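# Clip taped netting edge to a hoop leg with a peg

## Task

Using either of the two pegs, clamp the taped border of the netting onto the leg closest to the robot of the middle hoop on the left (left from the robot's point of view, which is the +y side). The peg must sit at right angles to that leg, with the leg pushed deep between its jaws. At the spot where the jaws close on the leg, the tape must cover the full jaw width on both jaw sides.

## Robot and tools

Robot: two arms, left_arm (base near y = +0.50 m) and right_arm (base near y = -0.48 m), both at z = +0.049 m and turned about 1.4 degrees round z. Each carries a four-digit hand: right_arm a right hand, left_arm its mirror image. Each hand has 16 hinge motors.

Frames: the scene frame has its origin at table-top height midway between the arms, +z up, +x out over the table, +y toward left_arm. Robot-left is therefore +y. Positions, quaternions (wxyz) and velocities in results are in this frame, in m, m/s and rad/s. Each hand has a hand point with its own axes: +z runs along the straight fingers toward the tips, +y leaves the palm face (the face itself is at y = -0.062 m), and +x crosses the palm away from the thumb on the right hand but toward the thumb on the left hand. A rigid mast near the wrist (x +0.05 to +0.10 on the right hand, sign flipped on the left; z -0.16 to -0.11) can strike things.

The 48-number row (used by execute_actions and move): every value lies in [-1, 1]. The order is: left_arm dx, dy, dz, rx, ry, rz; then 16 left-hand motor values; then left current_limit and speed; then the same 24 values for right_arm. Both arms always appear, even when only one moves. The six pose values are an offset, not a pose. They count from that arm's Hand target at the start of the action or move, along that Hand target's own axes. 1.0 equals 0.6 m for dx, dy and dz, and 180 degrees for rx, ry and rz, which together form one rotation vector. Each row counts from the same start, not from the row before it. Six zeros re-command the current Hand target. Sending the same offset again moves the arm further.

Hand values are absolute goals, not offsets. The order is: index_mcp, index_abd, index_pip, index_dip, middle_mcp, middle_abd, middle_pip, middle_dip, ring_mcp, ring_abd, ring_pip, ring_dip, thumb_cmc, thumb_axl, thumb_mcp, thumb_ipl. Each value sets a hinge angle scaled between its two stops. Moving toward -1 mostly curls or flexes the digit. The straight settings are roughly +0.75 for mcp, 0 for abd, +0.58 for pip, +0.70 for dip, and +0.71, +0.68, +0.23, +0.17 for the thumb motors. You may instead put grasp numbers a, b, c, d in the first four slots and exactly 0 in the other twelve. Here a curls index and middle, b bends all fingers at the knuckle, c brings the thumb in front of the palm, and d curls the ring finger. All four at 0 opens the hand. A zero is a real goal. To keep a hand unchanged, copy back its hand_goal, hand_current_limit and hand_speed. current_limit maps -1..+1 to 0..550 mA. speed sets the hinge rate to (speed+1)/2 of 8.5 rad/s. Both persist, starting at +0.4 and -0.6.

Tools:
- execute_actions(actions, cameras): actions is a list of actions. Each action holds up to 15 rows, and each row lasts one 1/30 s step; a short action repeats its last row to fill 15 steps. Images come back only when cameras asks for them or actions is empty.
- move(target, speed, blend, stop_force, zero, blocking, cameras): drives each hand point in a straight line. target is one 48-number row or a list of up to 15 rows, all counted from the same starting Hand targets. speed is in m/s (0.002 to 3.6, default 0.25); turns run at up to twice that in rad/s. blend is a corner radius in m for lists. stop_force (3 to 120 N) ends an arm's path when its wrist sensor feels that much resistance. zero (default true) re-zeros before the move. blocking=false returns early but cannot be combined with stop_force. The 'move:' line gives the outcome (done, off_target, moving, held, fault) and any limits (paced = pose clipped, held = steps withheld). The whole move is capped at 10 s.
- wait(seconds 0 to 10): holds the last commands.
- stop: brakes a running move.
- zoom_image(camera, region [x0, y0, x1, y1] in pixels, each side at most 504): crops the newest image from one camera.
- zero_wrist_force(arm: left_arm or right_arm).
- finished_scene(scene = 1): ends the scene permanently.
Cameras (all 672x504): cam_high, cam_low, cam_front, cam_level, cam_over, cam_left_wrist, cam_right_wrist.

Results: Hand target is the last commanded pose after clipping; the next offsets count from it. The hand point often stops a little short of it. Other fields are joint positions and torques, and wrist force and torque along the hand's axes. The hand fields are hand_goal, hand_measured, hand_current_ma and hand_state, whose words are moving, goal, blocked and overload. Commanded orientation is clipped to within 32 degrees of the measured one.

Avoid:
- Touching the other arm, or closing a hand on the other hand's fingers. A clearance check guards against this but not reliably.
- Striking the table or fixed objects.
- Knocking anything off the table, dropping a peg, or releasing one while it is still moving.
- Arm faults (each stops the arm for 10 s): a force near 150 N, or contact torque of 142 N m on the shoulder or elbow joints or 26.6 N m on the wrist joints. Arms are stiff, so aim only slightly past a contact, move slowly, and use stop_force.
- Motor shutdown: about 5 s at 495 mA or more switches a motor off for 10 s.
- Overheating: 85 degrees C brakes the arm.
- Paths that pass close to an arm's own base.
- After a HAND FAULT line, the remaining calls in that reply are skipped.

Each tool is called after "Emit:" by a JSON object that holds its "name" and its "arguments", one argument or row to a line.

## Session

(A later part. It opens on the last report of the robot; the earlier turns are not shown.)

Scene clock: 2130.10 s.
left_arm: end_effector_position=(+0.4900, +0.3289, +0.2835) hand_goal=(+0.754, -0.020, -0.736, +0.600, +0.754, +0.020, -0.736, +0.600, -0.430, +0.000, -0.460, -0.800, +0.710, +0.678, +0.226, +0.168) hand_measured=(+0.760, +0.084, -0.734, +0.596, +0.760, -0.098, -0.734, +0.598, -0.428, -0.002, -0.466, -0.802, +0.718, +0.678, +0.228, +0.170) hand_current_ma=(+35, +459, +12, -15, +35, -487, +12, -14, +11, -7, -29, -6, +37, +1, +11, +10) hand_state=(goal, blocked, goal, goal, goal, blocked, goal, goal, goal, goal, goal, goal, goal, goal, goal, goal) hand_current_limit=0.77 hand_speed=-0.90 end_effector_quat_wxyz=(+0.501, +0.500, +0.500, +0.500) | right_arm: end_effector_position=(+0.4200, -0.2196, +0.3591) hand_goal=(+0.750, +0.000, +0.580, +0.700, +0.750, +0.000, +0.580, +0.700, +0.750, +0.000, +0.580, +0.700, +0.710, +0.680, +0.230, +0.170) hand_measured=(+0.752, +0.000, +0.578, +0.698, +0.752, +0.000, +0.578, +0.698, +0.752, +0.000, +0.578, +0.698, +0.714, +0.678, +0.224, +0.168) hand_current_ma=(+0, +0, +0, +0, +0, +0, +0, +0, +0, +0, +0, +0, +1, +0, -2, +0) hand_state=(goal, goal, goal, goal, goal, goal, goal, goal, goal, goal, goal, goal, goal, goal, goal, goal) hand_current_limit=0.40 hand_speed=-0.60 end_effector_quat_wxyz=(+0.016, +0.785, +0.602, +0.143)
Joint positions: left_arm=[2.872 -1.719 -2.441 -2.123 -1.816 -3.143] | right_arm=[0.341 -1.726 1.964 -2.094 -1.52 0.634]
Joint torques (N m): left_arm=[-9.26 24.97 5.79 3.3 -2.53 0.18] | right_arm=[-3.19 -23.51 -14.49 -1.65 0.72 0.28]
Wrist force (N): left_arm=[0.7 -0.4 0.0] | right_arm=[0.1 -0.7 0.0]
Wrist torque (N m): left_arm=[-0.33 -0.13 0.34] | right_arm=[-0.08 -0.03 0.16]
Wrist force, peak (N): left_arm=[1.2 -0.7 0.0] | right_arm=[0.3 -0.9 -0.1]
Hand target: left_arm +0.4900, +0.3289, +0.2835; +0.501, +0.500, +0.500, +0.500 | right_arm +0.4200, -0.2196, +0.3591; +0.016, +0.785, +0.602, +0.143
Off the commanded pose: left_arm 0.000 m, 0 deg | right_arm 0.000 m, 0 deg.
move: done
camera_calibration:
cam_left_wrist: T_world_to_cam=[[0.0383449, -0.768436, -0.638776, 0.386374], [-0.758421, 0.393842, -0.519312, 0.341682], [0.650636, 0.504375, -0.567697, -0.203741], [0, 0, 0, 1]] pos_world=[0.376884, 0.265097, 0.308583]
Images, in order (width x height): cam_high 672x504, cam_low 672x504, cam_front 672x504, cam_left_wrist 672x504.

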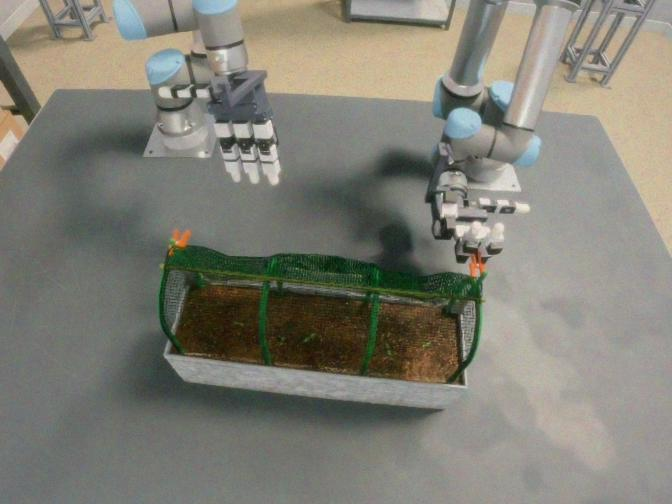

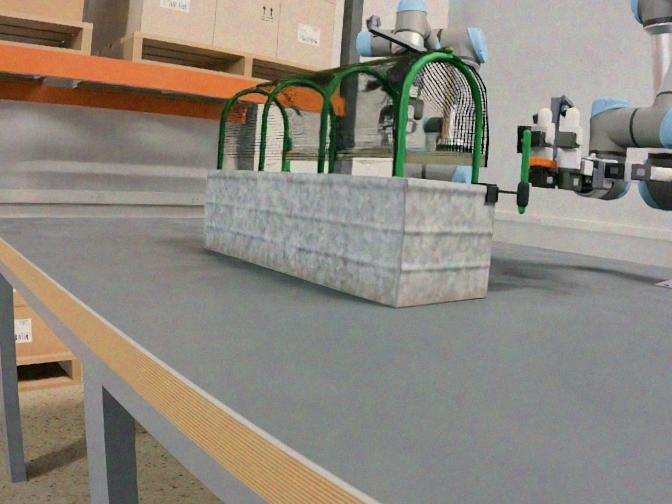

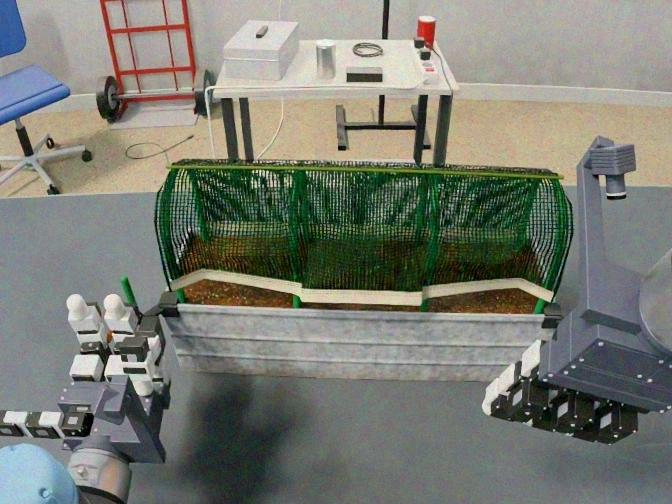

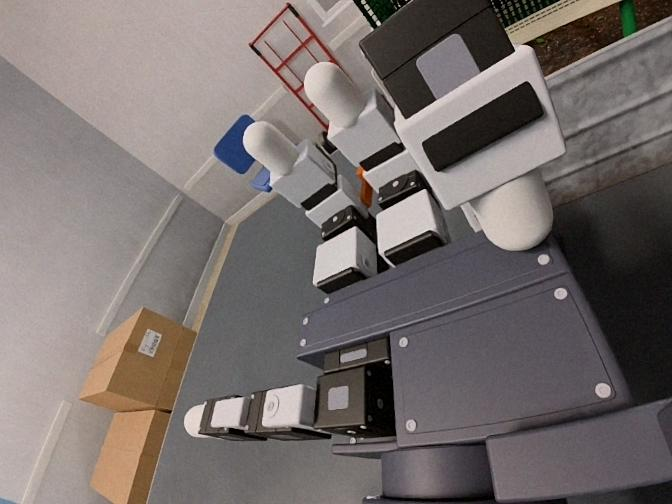

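Emit:
{"name": "move", "arguments": {
  "target": [
    [0.0067,0,-0.0667,0,0,0,0.753,-0.02,-0.737,0.6,0.753,0.02,-0.737,0.6,-0.43,0,-0.46,-0.8,0.71,0.678,0.225,0.168,0.77,-0.9,0,0,0,0,0,0,0,0,0,0,0,0,0,0,0,0,0,0,0,0,0,0,0.4,-0.6],
    [-0.3567,0,-0.0667,0,0.0222,0,0.753,-0.02,-0.737,0.6,0.753,0.02,-0.737,0.6,-0.43,0,-0.46,-0.8,0.71,0.678,0.225,0.168,0.77,-0.9,0,0,0,0,0,0,0,0,0,0,0,0,0,0,0,0,0,0,0,0,0,0,0.4,-0.6]
  ],
  "speed": [0.08, 0.15],
  "blend": [0.015, 0],
  "cameras": ["cam_over", "cam_high", "cam_left_wrist", "cam_front", "cam_level", "cam_low"]
}}

Emit:
{"name": "zoom_image", "arguments": {
  "camera": "cam_over",
  "region": [140, 240, 320, 420]
}}

Emit:
{"name": "zoom_image", "arguments": {
  "camera": "cam_level",
  "region": [170, 200, 350, 360]
}}

Emit:
{"name": "zoom_image", "arguments": {
  "camera": "cam_left_wrist",
  "region": [250, 40, 470, 260]
}}

Emit:
{"name": "zoom_image", "arguments": {
  "camera": "cam_front",
  "region": [220, 220, 400, 400]
}}

Scene clock: 2183.00 s.
left_arm: end_effector_position=(+0.4499, +0.1150, +0.2837) hand_goal=(+0.754, -0.020, -0.736, +0.600, +0.754, +0.020, -0.736, +0.600, -0.430, +0.000, -0.460, -0.800, +0.710, +0.678, +0.226, +0.168) hand_measured=(+0.760, +0.084, -0.734, +0.596, +0.760, -0.098, -0.734, +0.598, -0.428, -0.002, -0.466, -0.802, +0.718, +0.678, +0.228, +0.170) hand_current_ma=(+35, +458, +12, -15, +35, -487, +12, -14, +9, -7, -29, -6, +37, +1, +11, +10) hand_state=(goal, blocked, goal, goal, goal, blocked, goal, goal, goal, goal, goal, goal, goal, goal, goal, goal) hand_current_limit=0.77 hand_speed=-0.90 end_effector_quat_wxyz=(+0.483, +0.482, +0.517, +0.517) | right_arm: end_effector_position=(+0.4200, -0.2196, +0.3591) hand_goal=(+0.750, +0.000, +0.580, +0.700, +0.750, +0.000, +0.580, +0.700, +0.750, +0.000, +0.580, +0.700, +0.710, +0.680, +0.230, +0.170) hand_measured=(+0.752, +0.000, +0.578, +0.698, +0.752, +0.000, +0.578, +0.698, +0.752, +0.000, +0.578, +0.698, +0.714, +0.678, +0.224, +0.168) hand_current_ma=(+0, +0, +0, +0, +0, +0, +0, +0, +0, +0, +0, +0, +1, +0, -2, +0) hand_state=(goal, goal, goal, goal, goal, goal, goal, goal, goal, goal, goal, goal, goal, goal, goal, goal) hand_current_limit=0.40 hand_speed=-0.60 end_effector_quat_wxyz=(+0.016, +0.785, +0.602, +0.143)
Joint positions: left_arm=[2.258 -2.026 -1.966 -2.289 -2.499 -3.142] | right_arm=[0.341 -1.726 1.964 -2.094 -1.52 0.634]
Joint torques (N m): left_arm=[-8.79 23.38 22.12 -0.47 -2.58 -1.34] | right_arm=[-3.81 -24.02 -14.42 -1.61 0.46 0.3]
Wrist force (N): left_arm=[1.0 -0.5 0.2] | right_arm=[0.1 -0.7 -0.3]
Wrist torque (N m): left_arm=[-0.38 -0.18 0.37] | right_arm=[-0.06 -0.02 0.16]
Wrist force, peak (N): left_arm=[1.8 -0.1 -0.3] | right_arm=[0.1 -0.9 -0.3]
Hand target: left_arm +0.4499, +0.1149, +0.2837; +0.483, +0.482, +0.517, +0.517 | right_arm +0.4200, -0.2196, +0.3591; +0.016, +0.785, +0.602, +0.143
Off the commanded pose: left_arm 0.000 m, 0 deg | right_arm 0.000 m, 0 deg.
move: done
camera_calibration:
cam_left_wrist: T_world_to_cam=[[0.0917175, -0.763896, -0.638788, 0.199114], [-0.78396, 0.34015, -0.519331, 0.413357], [0.613999, 0.548416, -0.567667, -0.0582682], [0, 0, 0, 1]] pos_world=[0.34157, 0.0434543, 0.308783]
Images, in order (width x height): cam_high 672x504, cam_low 672x504, cam_front 672x504, cam_level 672x504, cam_over 672x504, cam_left_wrist 672x504.

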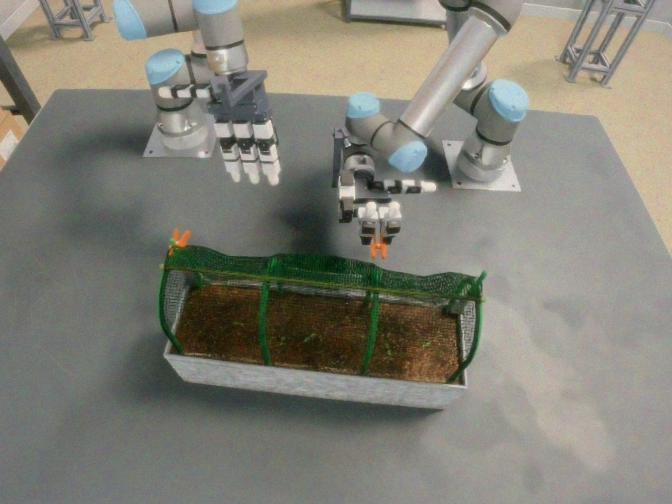

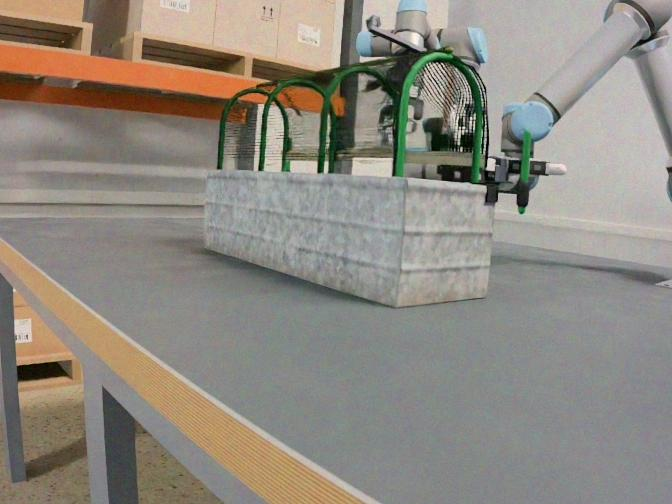

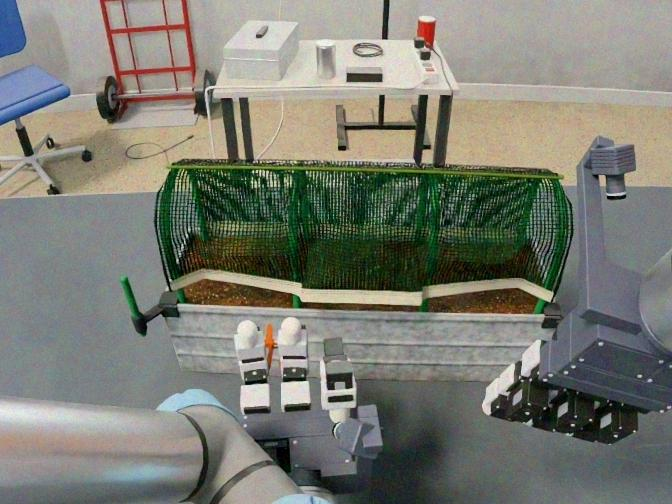

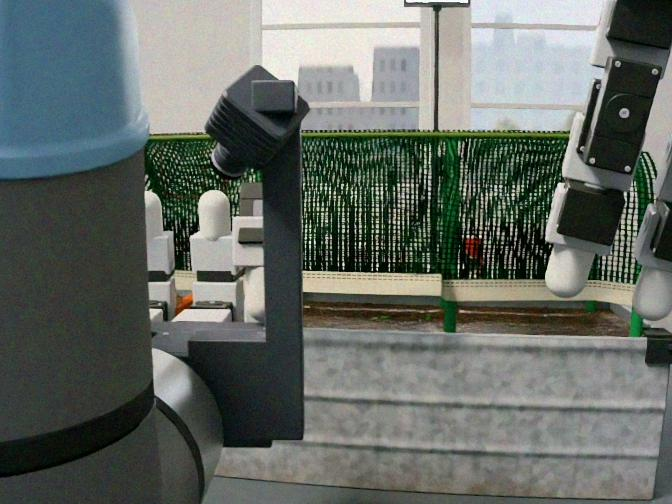

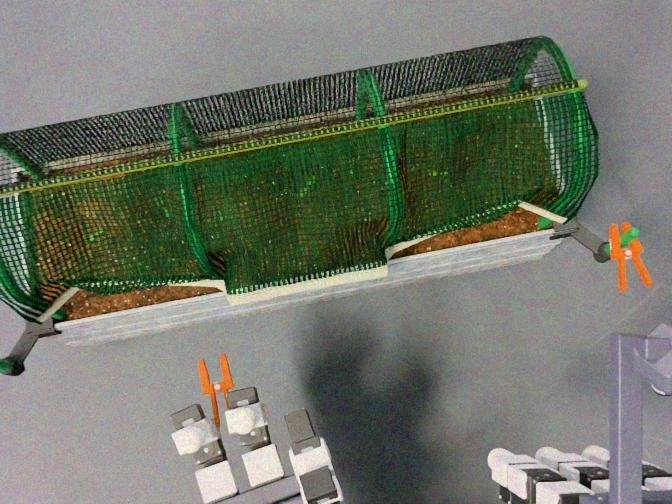

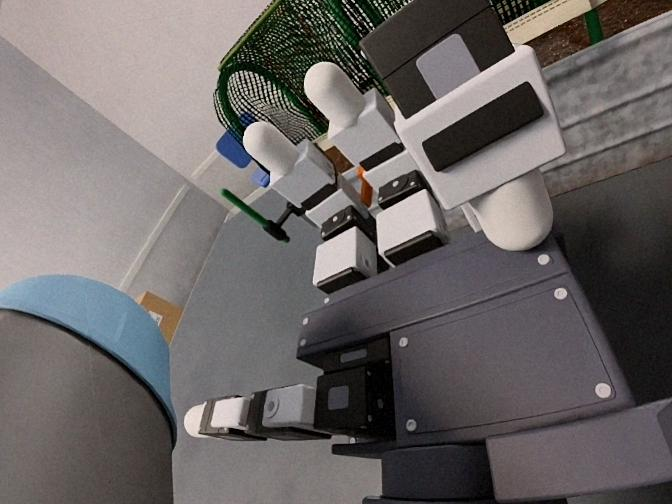

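Scaled by 2.800 from the camera's 672x504 image, which has a finer 960x720 frame.

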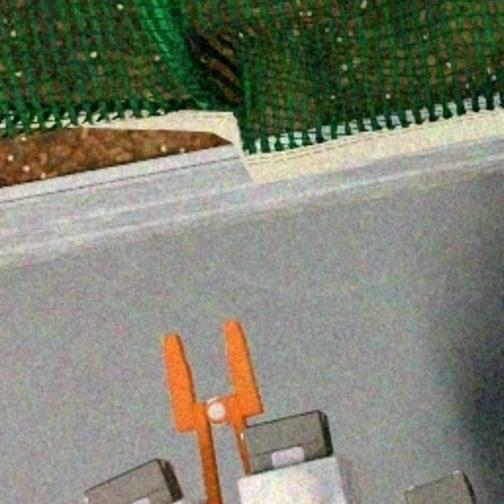

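Scaled by 2.800 from the camera's 672x504 image, which has a finer 960x720 frame.

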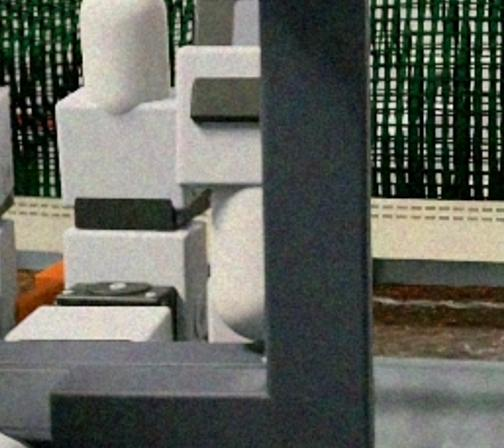

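Scaled by 2.291 from the camera's 672x504 image, which has a finer 960x720 frame.

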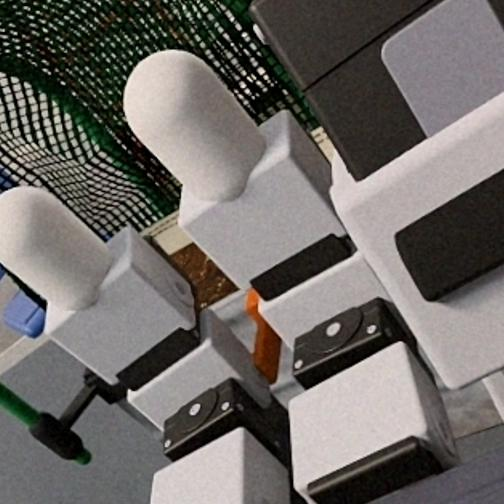

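Scaled by 2.800 from the camera's 672x504 image, which has a finer 960x720 frame.

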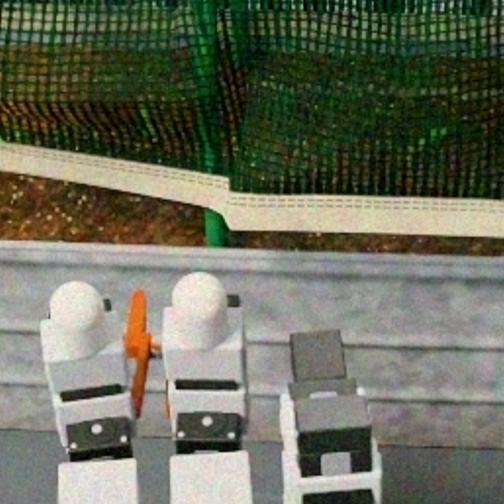

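Emit:
{"name": "move", "arguments": {
  "target": [-0.0327,0,0.0466,0,0,0,0.753,-0.02,-0.737,0.6,0.753,0.02,-0.737,0.6,-0.43,0,-0.46,-0.8,0.71,0.678,0.225,0.168,0.77,-0.9,0,0,0,0,0,0,0,0,0,0,0,0,0,0,0,0,0,0,0,0,0,0,0.4,-0.6],
  "speed": 0.08,
  "cameras": ["cam_over", "cam_high", "cam_left_wrist", "cam_front", "cam_level", "cam_low"]
}}

Emit:
{"name": "zoom_image", "arguments": {
  "camera": "cam_over",
  "region": [170, 250, 270, 350]
}}

Emit:
{"name": "zoom_image", "arguments": {
  "camera": "cam_low",
  "region": [380, 110, 480, 210]
}}

Emit:
{"name": "zoom_image", "arguments": {
  "camera": "cam_left_wrist",
  "region": [290, 80, 430, 220]
}}

Emit:
{"name": "zoom_image", "arguments": {
  "camera": "cam_front",
  "region": [230, 240, 350, 360]
}}

Emit:
{"name": "zoom_image", "arguments": {
  "camera": "cam_high",
  "region": [340, 210, 430, 300]
}}

Emit:
{"name": "zoom_image", "arguments": {
  "camera": "cam_level",
  "region": [180, 200, 330, 350]
}}

Scene clock: 2266.27 s.
left_arm: end_effector_position=(+0.4790, +0.0974, +0.2838) hand_goal=(+0.754, -0.020, -0.736, +0.600, +0.754, +0.020, -0.736, +0.600, -0.430, +0.000, -0.460, -0.800, +0.710, +0.678, +0.226, +0.168) hand_measured=(+0.760, +0.084, -0.734, +0.596, +0.760, -0.098, -0.734, +0.598, -0.428, -0.002, -0.466, -0.802, +0.718, +0.678, +0.228, +0.170) hand_current_ma=(+35, +458, +12, -15, +35, -487, +12, -14, +9, -7, -29, -6, +37, +1, +11, +10) hand_state=(goal, blocked, goal, goal, goal, blocked, goal, goal, goal, goal, goal, goal, goal, goal, goal, goal) hand_current_limit=0.77 hand_speed=-0.90 end_effector_quat_wxyz=(+0.483, +0.482, +0.517, +0.517) | right_arm: end_effector_position=(+0.4200, -0.2196, +0.3591) hand_goal=(+0.750, +0.000, +0.580, +0.700, +0.750, +0.000, +0.580, +0.700, +0.750, +0.000, +0.580, +0.700, +0.710, +0.680, +0.230, +0.170) hand_measured=(+0.752, +0.000, +0.578, +0.698, +0.752, +0.000, +0.578, +0.698, +0.752, +0.000, +0.578, +0.698, +0.714, +0.678, +0.224, +0.168) hand_current_ma=(+0, +0, +0, +0, +0, +0, +0, +0, +0, +0, +0, +0, +1, +0, -2, +0) hand_state=(goal, goal, goal, goal, goal, goal, goal, goal, goal, goal, goal, goal, goal, goal, goal, goal) hand_current_limit=0.40 hand_speed=-0.60 end_effector_quat_wxyz=(+0.016, +0.785, +0.602, +0.143)
Joint positions: left_arm=[2.28 -2.076 -1.879 -2.327 -2.477 -3.142] | right_arm=[0.341 -1.726 1.964 -2.094 -1.52 0.634]
Joint torques (N m): left_arm=[8.66 23.41 21.94 -0.3 2.63 -1.39] | right_arm=[-3.48 -23.5 -13.99 -1.65 0.62 0.13]
Wrist force (N): left_arm=[0.8 -0.2 0.1] | right_arm=[0.0 -0.7 -0.1]
Wrist torque (N m): left_arm=[-0.31 -0.15 0.34] | right_arm=[-0.08 -0.01 0.15]
Wrist force, peak (N): left_arm=[0.9 -0.6 0.4] | right_arm=[0.2 -0.9 -0.2]
Hand target: left_arm +0.4792, +0.0973, +0.2838; +0.483, +0.482, +0.517, +0.517 | right_arm +0.4200, -0.2196, +0.3591; +0.016, +0.785, +0.602, +0.143
Off the commanded pose: left_arm 0.000 m, 0 deg | right_arm 0.000 m, 0 deg.
move: done
camera_calibration:
cam_left_wrist: T_world_to_cam=[[0.091694, -0.763931, -0.63875, 0.182922], [-0.784039, 0.340069, -0.519265, 0.442201], [0.613901, 0.548419, -0.567769, -0.0663613], [0, 0, 0, 1]] pos_world=[0.370669, 0.0257546, 0.308783]
Images, in order (width x height): cam_high 672x504, cam_low 672x504, cam_front 672x504, cam_level 672x504, cam_over 672x504, cam_left_wrist 672x504.

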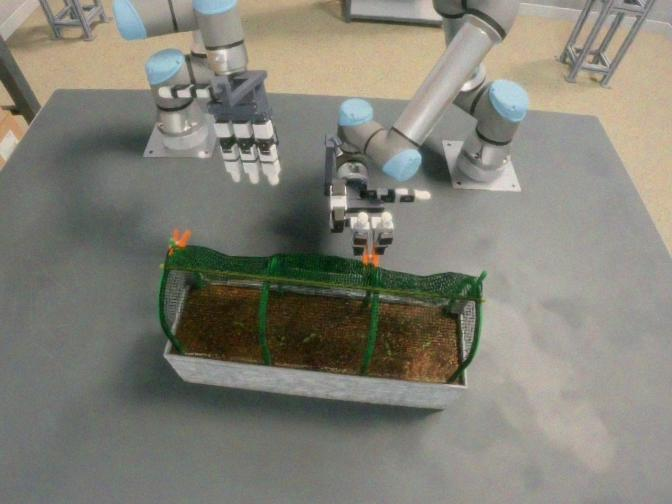

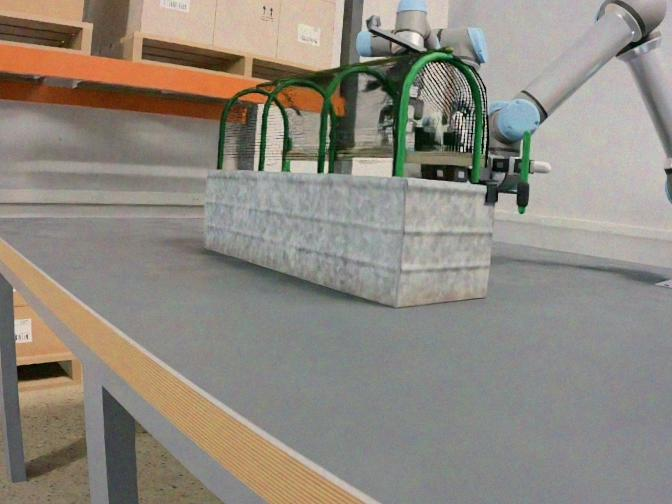

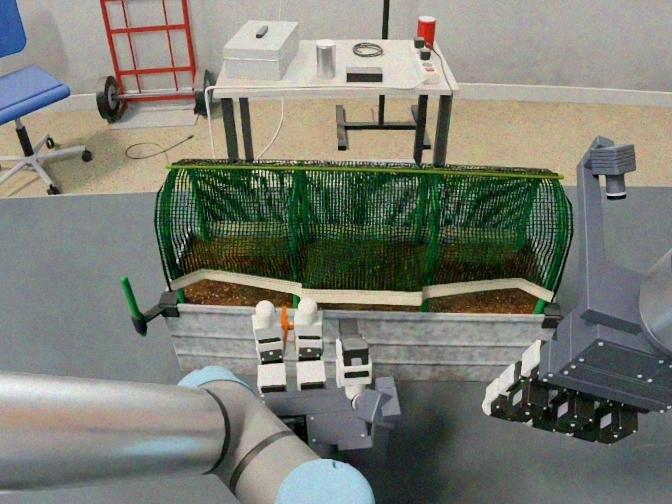

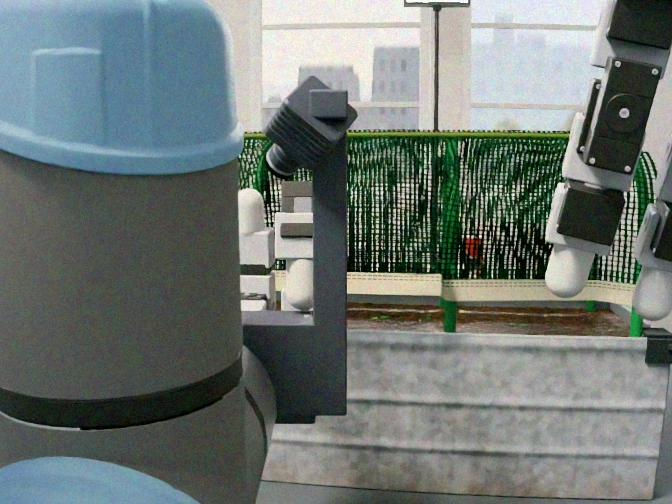

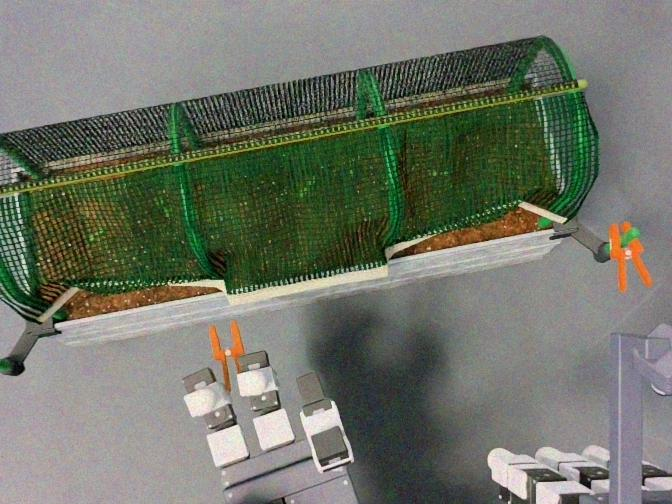

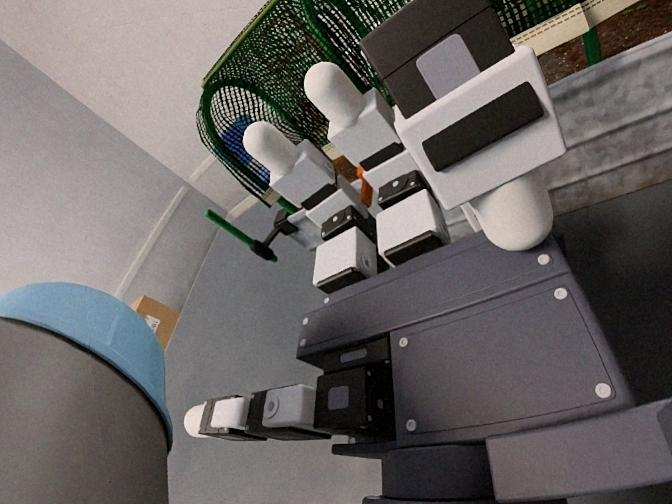

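Scaled by 5.040 from the camera's 672x504 image, which has a finer 960x720 frame.

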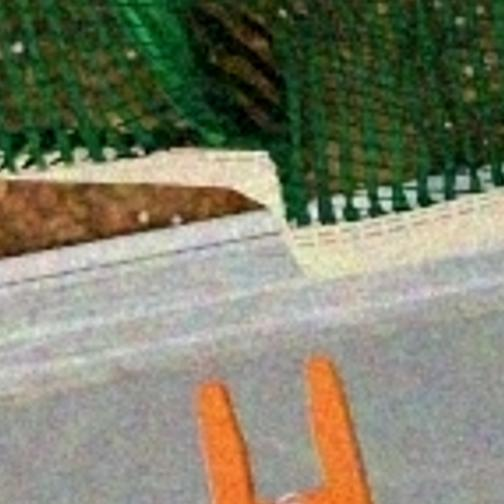

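Scaled by 5.040 from the camera's 672x504 image, which has a finer 960x720 frame.

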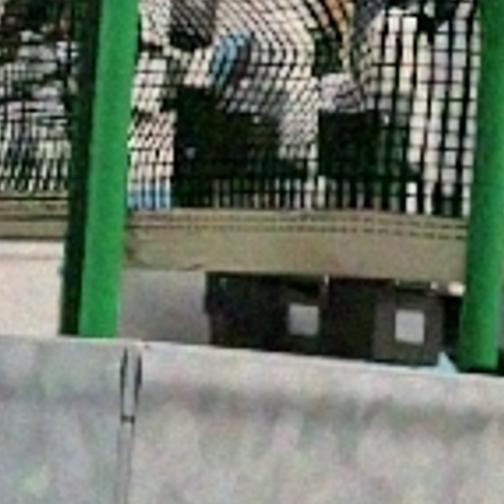

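Scaled by 3.600 from the camera's 672x504 image, which has a finer 960x720 frame.

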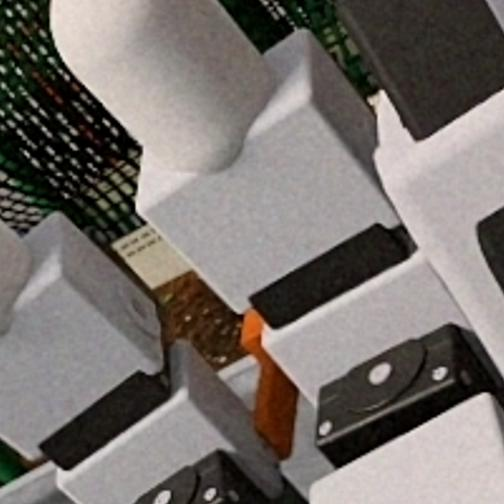

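Scaled by 4.200 from the camera's 672x504 image, which has a finer 960x720 frame.

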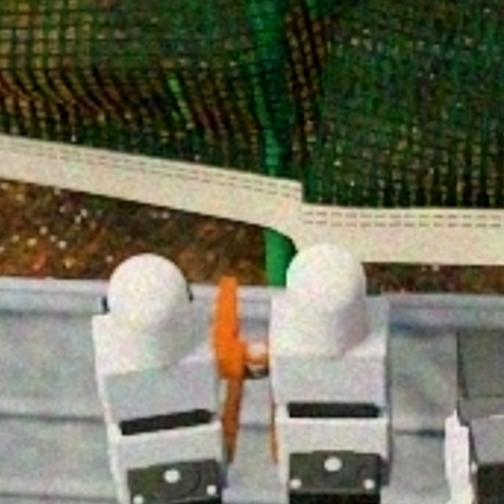

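Scaled by 5.600 from the camera's 672x504 image, which has a finer 960x720 frame.

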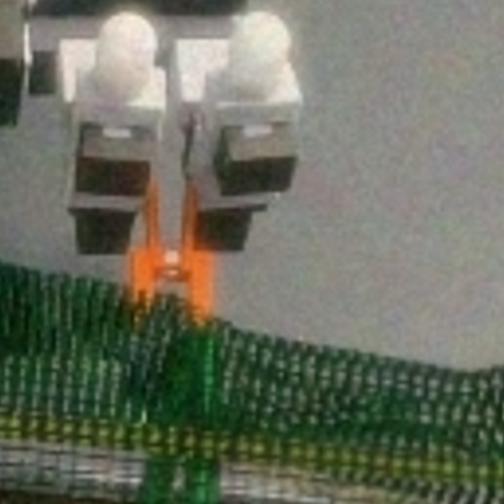

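Scaled by 3.360 from the camera's 672x504 image, which has a finer 960x720 frame.

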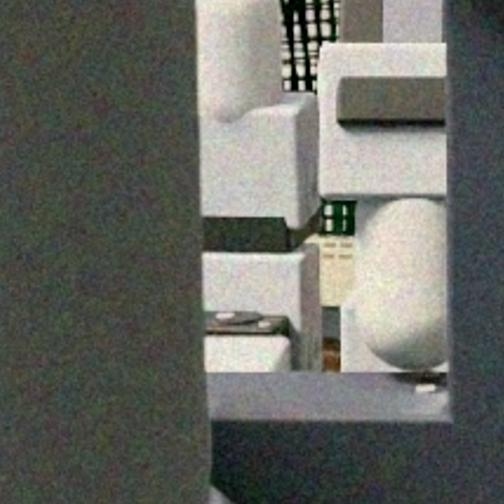

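Emit:
{"name": "zoom_image", "arguments": {
  "camera": "cam_over",
  "region": [190, 230, 245, 300]
}}

Emit:
{"name": "zoom_image", "arguments": {
  "camera": "cam_front",
  "region": [270, 250, 330, 325]
}}

Emit:
{"name": "zoom_image", "arguments": {
  "camera": "cam_high",
  "region": [350, 240, 395, 300]
}}

Scaled by 7.200 from the camera's 672x504 image, which has a finer 960x720 frame.

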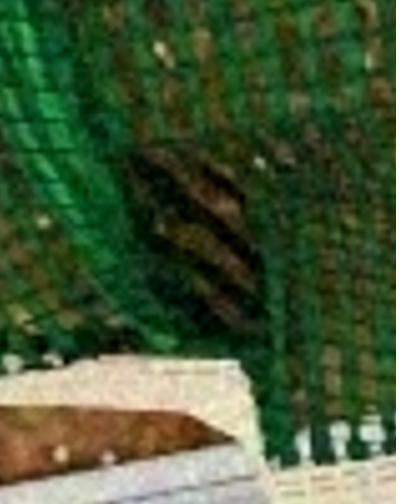

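Scaled by 6.720 from the camera's 672x504 image, which has a finer 960x720 frame.

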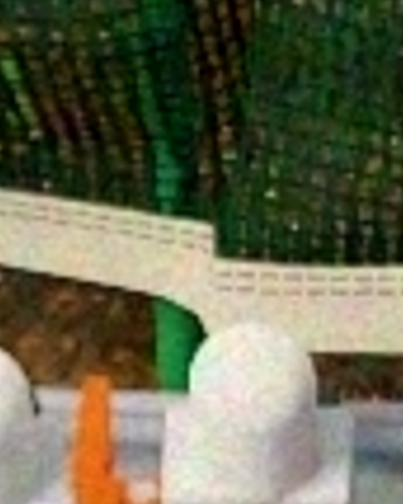

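Scaled by 8.400 from the camera's 672x504 image, which has a finer 960x720 frame.

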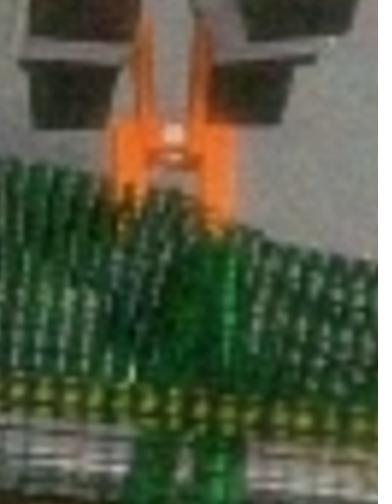

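Emit:
{"name": "move", "arguments": {
  "target": [-0.0076,-0.0042,0.0529,0,0,0,0.753,-0.02,-0.737,0.6,0.753,0.02,-0.737,0.6,-0.43,0,-0.46,-0.8,0.71,0.678,0.225,0.168,0.77,-0.9,0,0,0,0,0,0,0,0,0,0,0,0,0,0,0,0,0,0,0,0,0,0,0.4,-0.6],
  "speed": 0.03,
  "stop_force": 10,
  "cameras": ["cam_over", "cam_high", "cam_front", "cam_low"]
}}

Emit:
{"name": "zoom_image", "arguments": {
  "camera": "cam_over",
  "region": [180, 240, 260, 320]
}}

Emit:
{"name": "zoom_image", "arguments": {
  "camera": "cam_front",
  "region": [260, 240, 340, 320]
}}

Emit:
{"name": "zoom_image", "arguments": {
  "camera": "cam_high",
  "region": [345, 235, 405, 295]
}}

Emit:
{"name": "zoom_image", "arguments": {
  "camera": "cam_low",
  "region": [390, 120, 480, 190]
}}

Scene clock: 2430.73 s.
left_arm: end_effector_position=(+0.5112, +0.0949, +0.2813) hand_goal=(+0.754, -0.020, -0.736, +0.600, +0.754, +0.020, -0.736, +0.600, -0.430, +0.000, -0.460, -0.800, +0.710, +0.678, +0.226, +0.168) hand_measured=(+0.760, +0.084, -0.734, +0.596, +0.760, -0.098, -0.734, +0.598, -0.428, -0.002, -0.466, -0.802, +0.718, +0.678, +0.228, +0.170) hand_current_ma=(+35, +458, +12, -15, +35, -487, +12, -14, +9, -7, -29, -6, +37, +1, +11, +10) hand_state=(goal, blocked, goal, goal, goal, blocked, goal, goal, goal, goal, goal, goal, goal, goal, goal, goal) hand_current_limit=0.77 hand_speed=-0.90 end_effector_quat_wxyz=(+0.483, +0.482, +0.517, +0.517) | right_arm: end_effector_position=(+0.4200, -0.2196, +0.3591) hand_goal=(+0.750, +0.000, +0.580, +0.700, +0.750, +0.000, +0.580, +0.700, +0.750, +0.000, +0.580, +0.700, +0.710, +0.680, +0.230, +0.170) hand_measured=(+0.752, +0.000, +0.578, +0.698, +0.752, +0.000, +0.578, +0.698, +0.752, +0.000, +0.578, +0.698, +0.714, +0.678, +0.224, +0.168) hand_current_ma=(+0, +0, +0, +0, +0, +0, +0, +0, +0, +0, +0, +0, +1, +0, -2, +0) hand_state=(goal, goal, goal, goal, goal, goal, goal, goal, goal, goal, goal, goal, goal, goal, goal, goal) hand_current_limit=0.40 hand_speed=-0.60 end_effector_quat_wxyz=(+0.016, +0.785, +0.602, +0.143)
Joint positions: left_arm=[2.325 -2.111 -1.827 -2.345 -2.432 -3.142] | right_arm=[0.341 -1.726 1.964 -2.094 -1.52 0.634]
Joint torques (N m): left_arm=[8.5 26.47 22.88 -0.36 2.66 -1.26] | right_arm=[-3.22 -22.82 -15.89 -1.39 0.59 0.41]
Wrist force (N): left_arm=[0.8 -0.5 -0.1] | right_arm=[0.1 -0.7 0.0]
Wrist torque (N m): left_arm=[-0.35 -0.14 0.35] | right_arm=[-0.08 -0.03 0.16]
Wrist force, peak (N): left_arm=[1.1 -0.7 0.2] | right_arm=[0.2 -0.9 0.0]
Hand target: left_arm +0.5112, +0.0949, +0.2813; +0.483, +0.482, +0.517, +0.517 | right_arm +0.4200, -0.2196, +0.3591; +0.016, +0.785, +0.602, +0.143
Off the commanded pose: left_arm 0.000 m, 0 deg | right_arm 0.000 m, 0 deg.
move: done
Images, in order (width x height): cam_high 672x504, cam_low 672x504, cam_front 672x504, cam_over 672x504.

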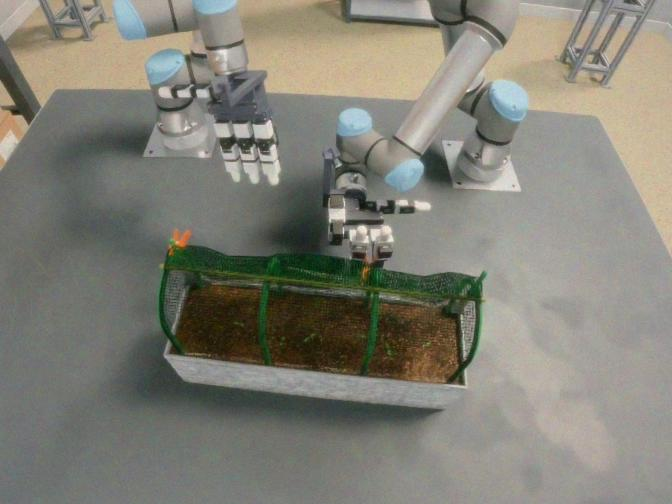

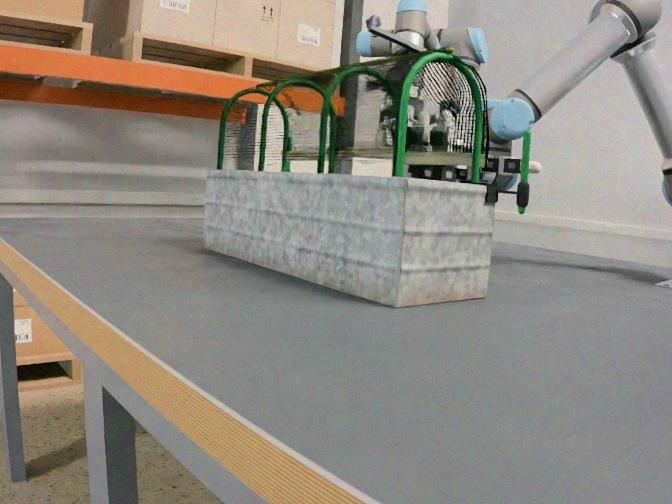

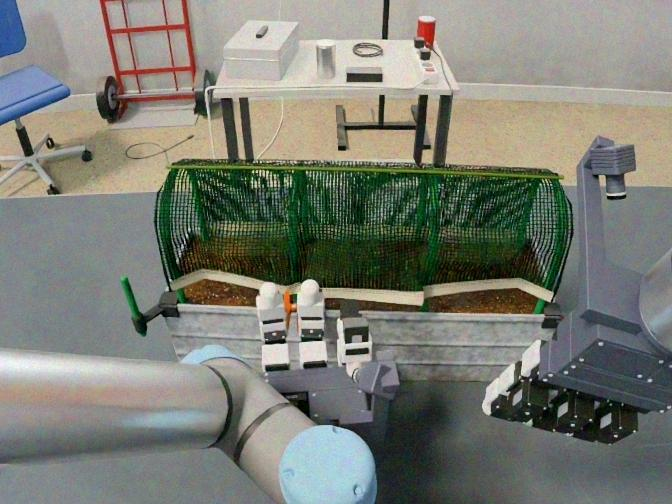

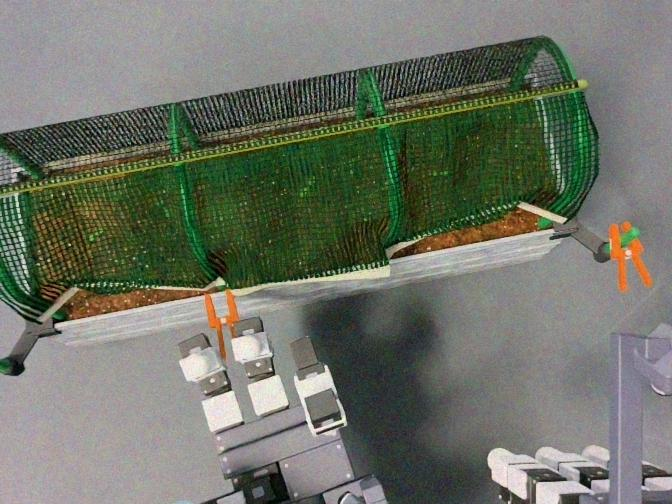

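Scaled by 6.300 from the camera's 672x504 image, which has a finer 960x720 frame.

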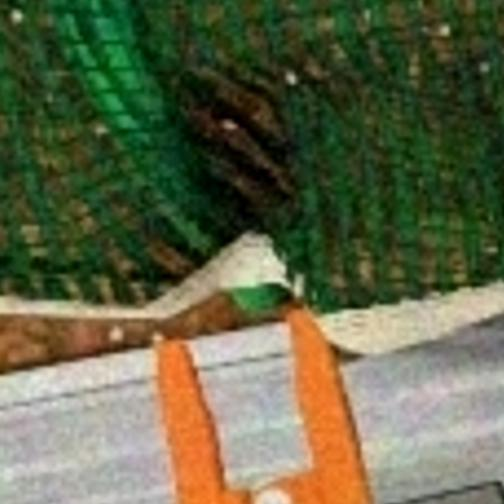

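Scaled by 6.300 from the camera's 672x504 image, which has a finer 960x720 frame.

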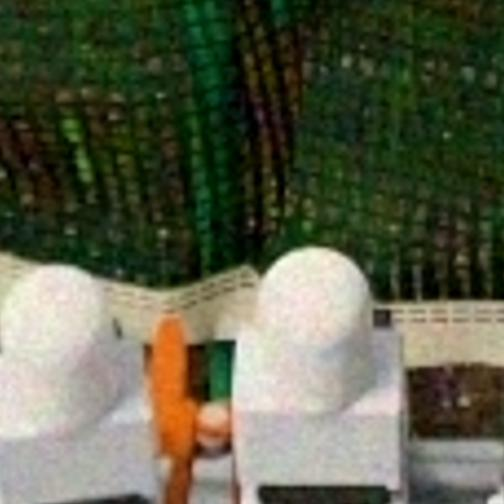

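Scaled by 8.400 from the camera's 672x504 image, which has a finer 960x720 frame.

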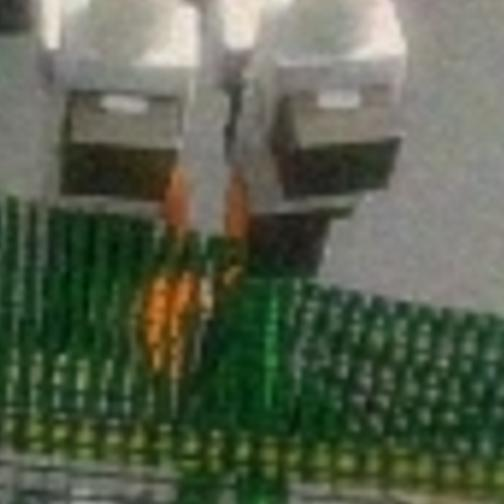

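Scaled by 5.600 from the camera's 672x504 image, which has a finer 960x720 frame.

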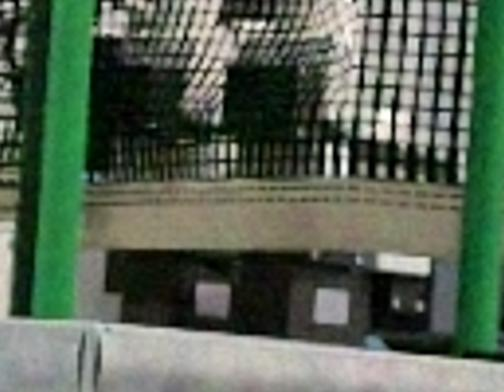

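Emit:
{"name": "move", "arguments": {
  "target": [-0.0045,0.0017,0.0215,0,0,0,0.753,-0.02,-0.737,0.6,0.753,0.02,-0.737,0.6,-0.43,0,-0.46,-0.8,0.71,0.678,0.225,0.168,0.77,-0.9,0,0,0,0,0,0,0,0,0,0,0,0,0,0,0,0,0,0,0,0,0,0,0.4,-0.6],
  "speed": 0.02,
  "stop_force": 8,
  "cameras": ["cam_over", "cam_high", "cam_front", "cam_low"]
}}

Emit:
{"name": "zoom_image", "arguments": {
  "camera": "cam_over",
  "region": [180, 240, 260, 320]
}}

Emit:
{"name": "zoom_image", "arguments": {
  "camera": "cam_front",
  "region": [260, 240, 340, 320]
}}

Emit:
{"name": "zoom_image", "arguments": {
  "camera": "cam_low",
  "region": [390, 120, 480, 190]
}}

Scene clock: 2482.67 s.
left_arm: end_effector_position=(+0.5242, +0.0931, +0.2823) hand_goal=(+0.754, -0.020, -0.736, +0.600, +0.754, +0.020, -0.736, +0.600, -0.430, +0.000, -0.460, -0.800, +0.710, +0.678, +0.226, +0.168) hand_measured=(+0.760, +0.084, -0.734, +0.596, +0.760, -0.098, -0.734, +0.598, -0.428, -0.002, -0.466, -0.802, +0.718, +0.678, +0.228, +0.170) hand_current_ma=(+35, +457, +12, -15, +35, -487, +12, -14, +9, -7, -29, -6, +37, +1, +11, +10) hand_state=(goal, blocked, goal, goal, goal, blocked, goal, goal, goal, goal, goal, goal, goal, goal, goal, goal) hand_current_limit=0.77 hand_speed=-0.90 end_effector_quat_wxyz=(+0.483, +0.482, +0.517, +0.517) | right_arm: end_effector_position=(+0.4200, -0.2196, +0.3591) hand_goal=(+0.750, +0.000, +0.580, +0.700, +0.750, +0.000, +0.580, +0.700, +0.750, +0.000, +0.580, +0.700, +0.710, +0.680, +0.230, +0.170) hand_measured=(+0.752, +0.000, +0.578, +0.698, +0.752, +0.000, +0.578, +0.698, +0.752, +0.000, +0.578, +0.698, +0.714, +0.678, +0.224, +0.168) hand_current_ma=(+0, +0, +0, +0, +0, +0, +0, +0, +0, +0, +0, +0, +1, +0, -2, +0) hand_state=(goal, goal, goal, goal, goal, goal, goal, goal, goal, goal, goal, goal, goal, goal, goal, goal) hand_current_limit=0.40 hand_speed=-0.60 end_effector_quat_wxyz=(+0.016, +0.785, +0.602, +0.143)
Joint positions: left_arm=[2.341 -2.123 -1.8 -2.359 -2.416 -3.142] | right_arm=[0.341 -1.726 1.964 -2.094 -1.52 0.634]
Joint torques (N m): left_arm=[9.2 27.54 23.26 -0.32 2.67 -0.97] | right_arm=[-2.55 -22.79 -15.31 -1.44 0.53 0.22]
Wrist force (N): left_arm=[0.7 -0.4 0.3] | right_arm=[0.2 -0.6 -0.1]
Wrist torque (N m): left_arm=[-0.37 -0.12 0.34] | right_arm=[-0.07 -0.04 0.17]
Wrist force, peak (N): left_arm=[1.1 -0.4 0.3] | right_arm=[0.3 -0.9 -0.2]
Hand target: left_arm +0.5242, +0.0931, +0.2823; +0.483, +0.482, +0.517, +0.517 | right_arm +0.4200, -0.2196, +0.3591; +0.016, +0.785, +0.602, +0.143
Off the commanded pose: left_arm 0.000 m, 0 deg | right_arm 0.000 m, 0 deg.
move: done
Images, in order (width x height): cam_high 672x504, cam_low 672x504, cam_front 672x504, cam_over 672x504.

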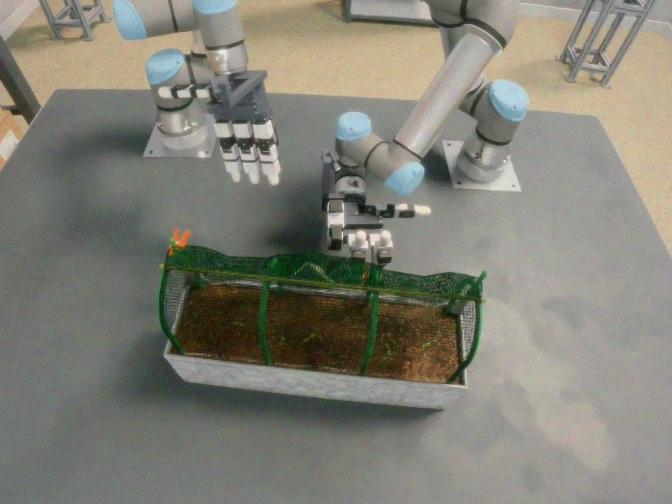

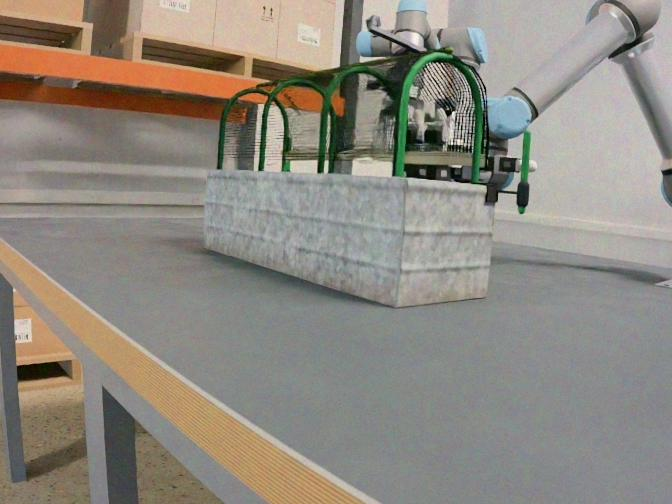

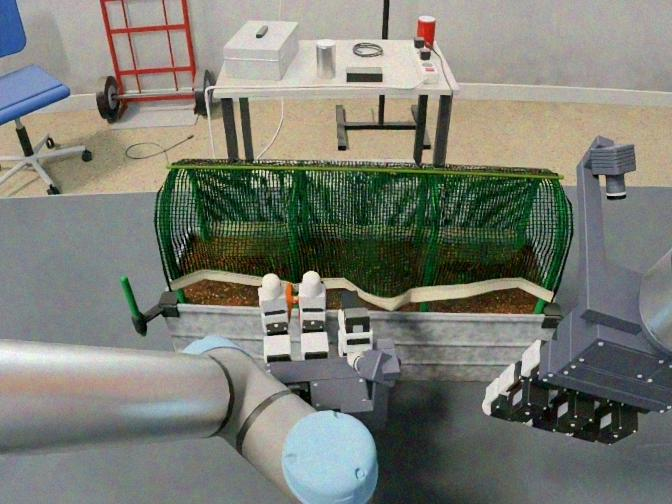

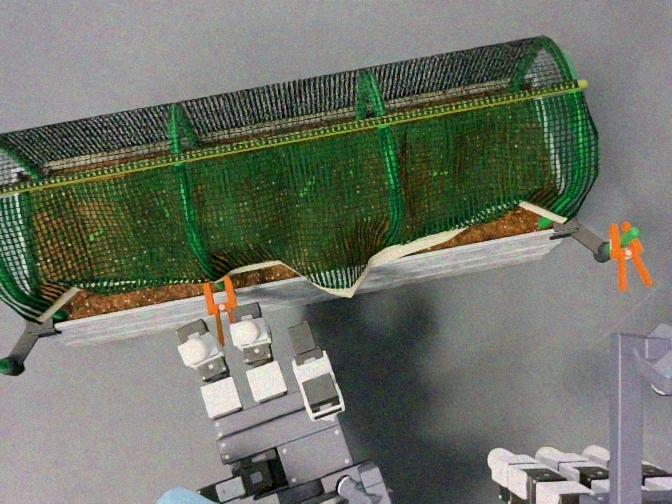

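Scaled by 6.300 from the camera's 672x504 image, which has a finer 960x720 frame.

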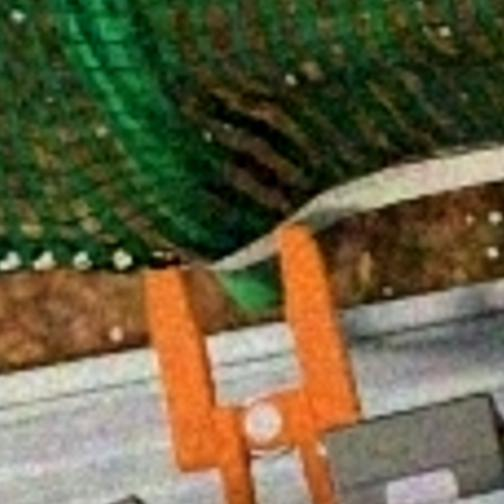

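Scaled by 6.300 from the camera's 672x504 image, which has a finer 960x720 frame.

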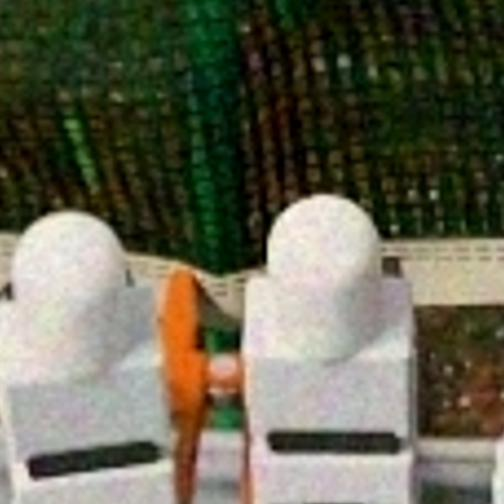

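Scaled by 5.600 from the camera's 672x504 image, which has a finer 960x720 frame.

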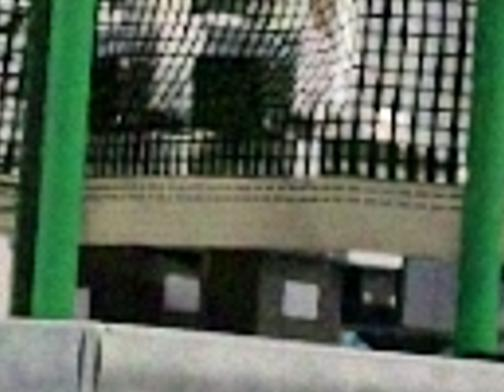

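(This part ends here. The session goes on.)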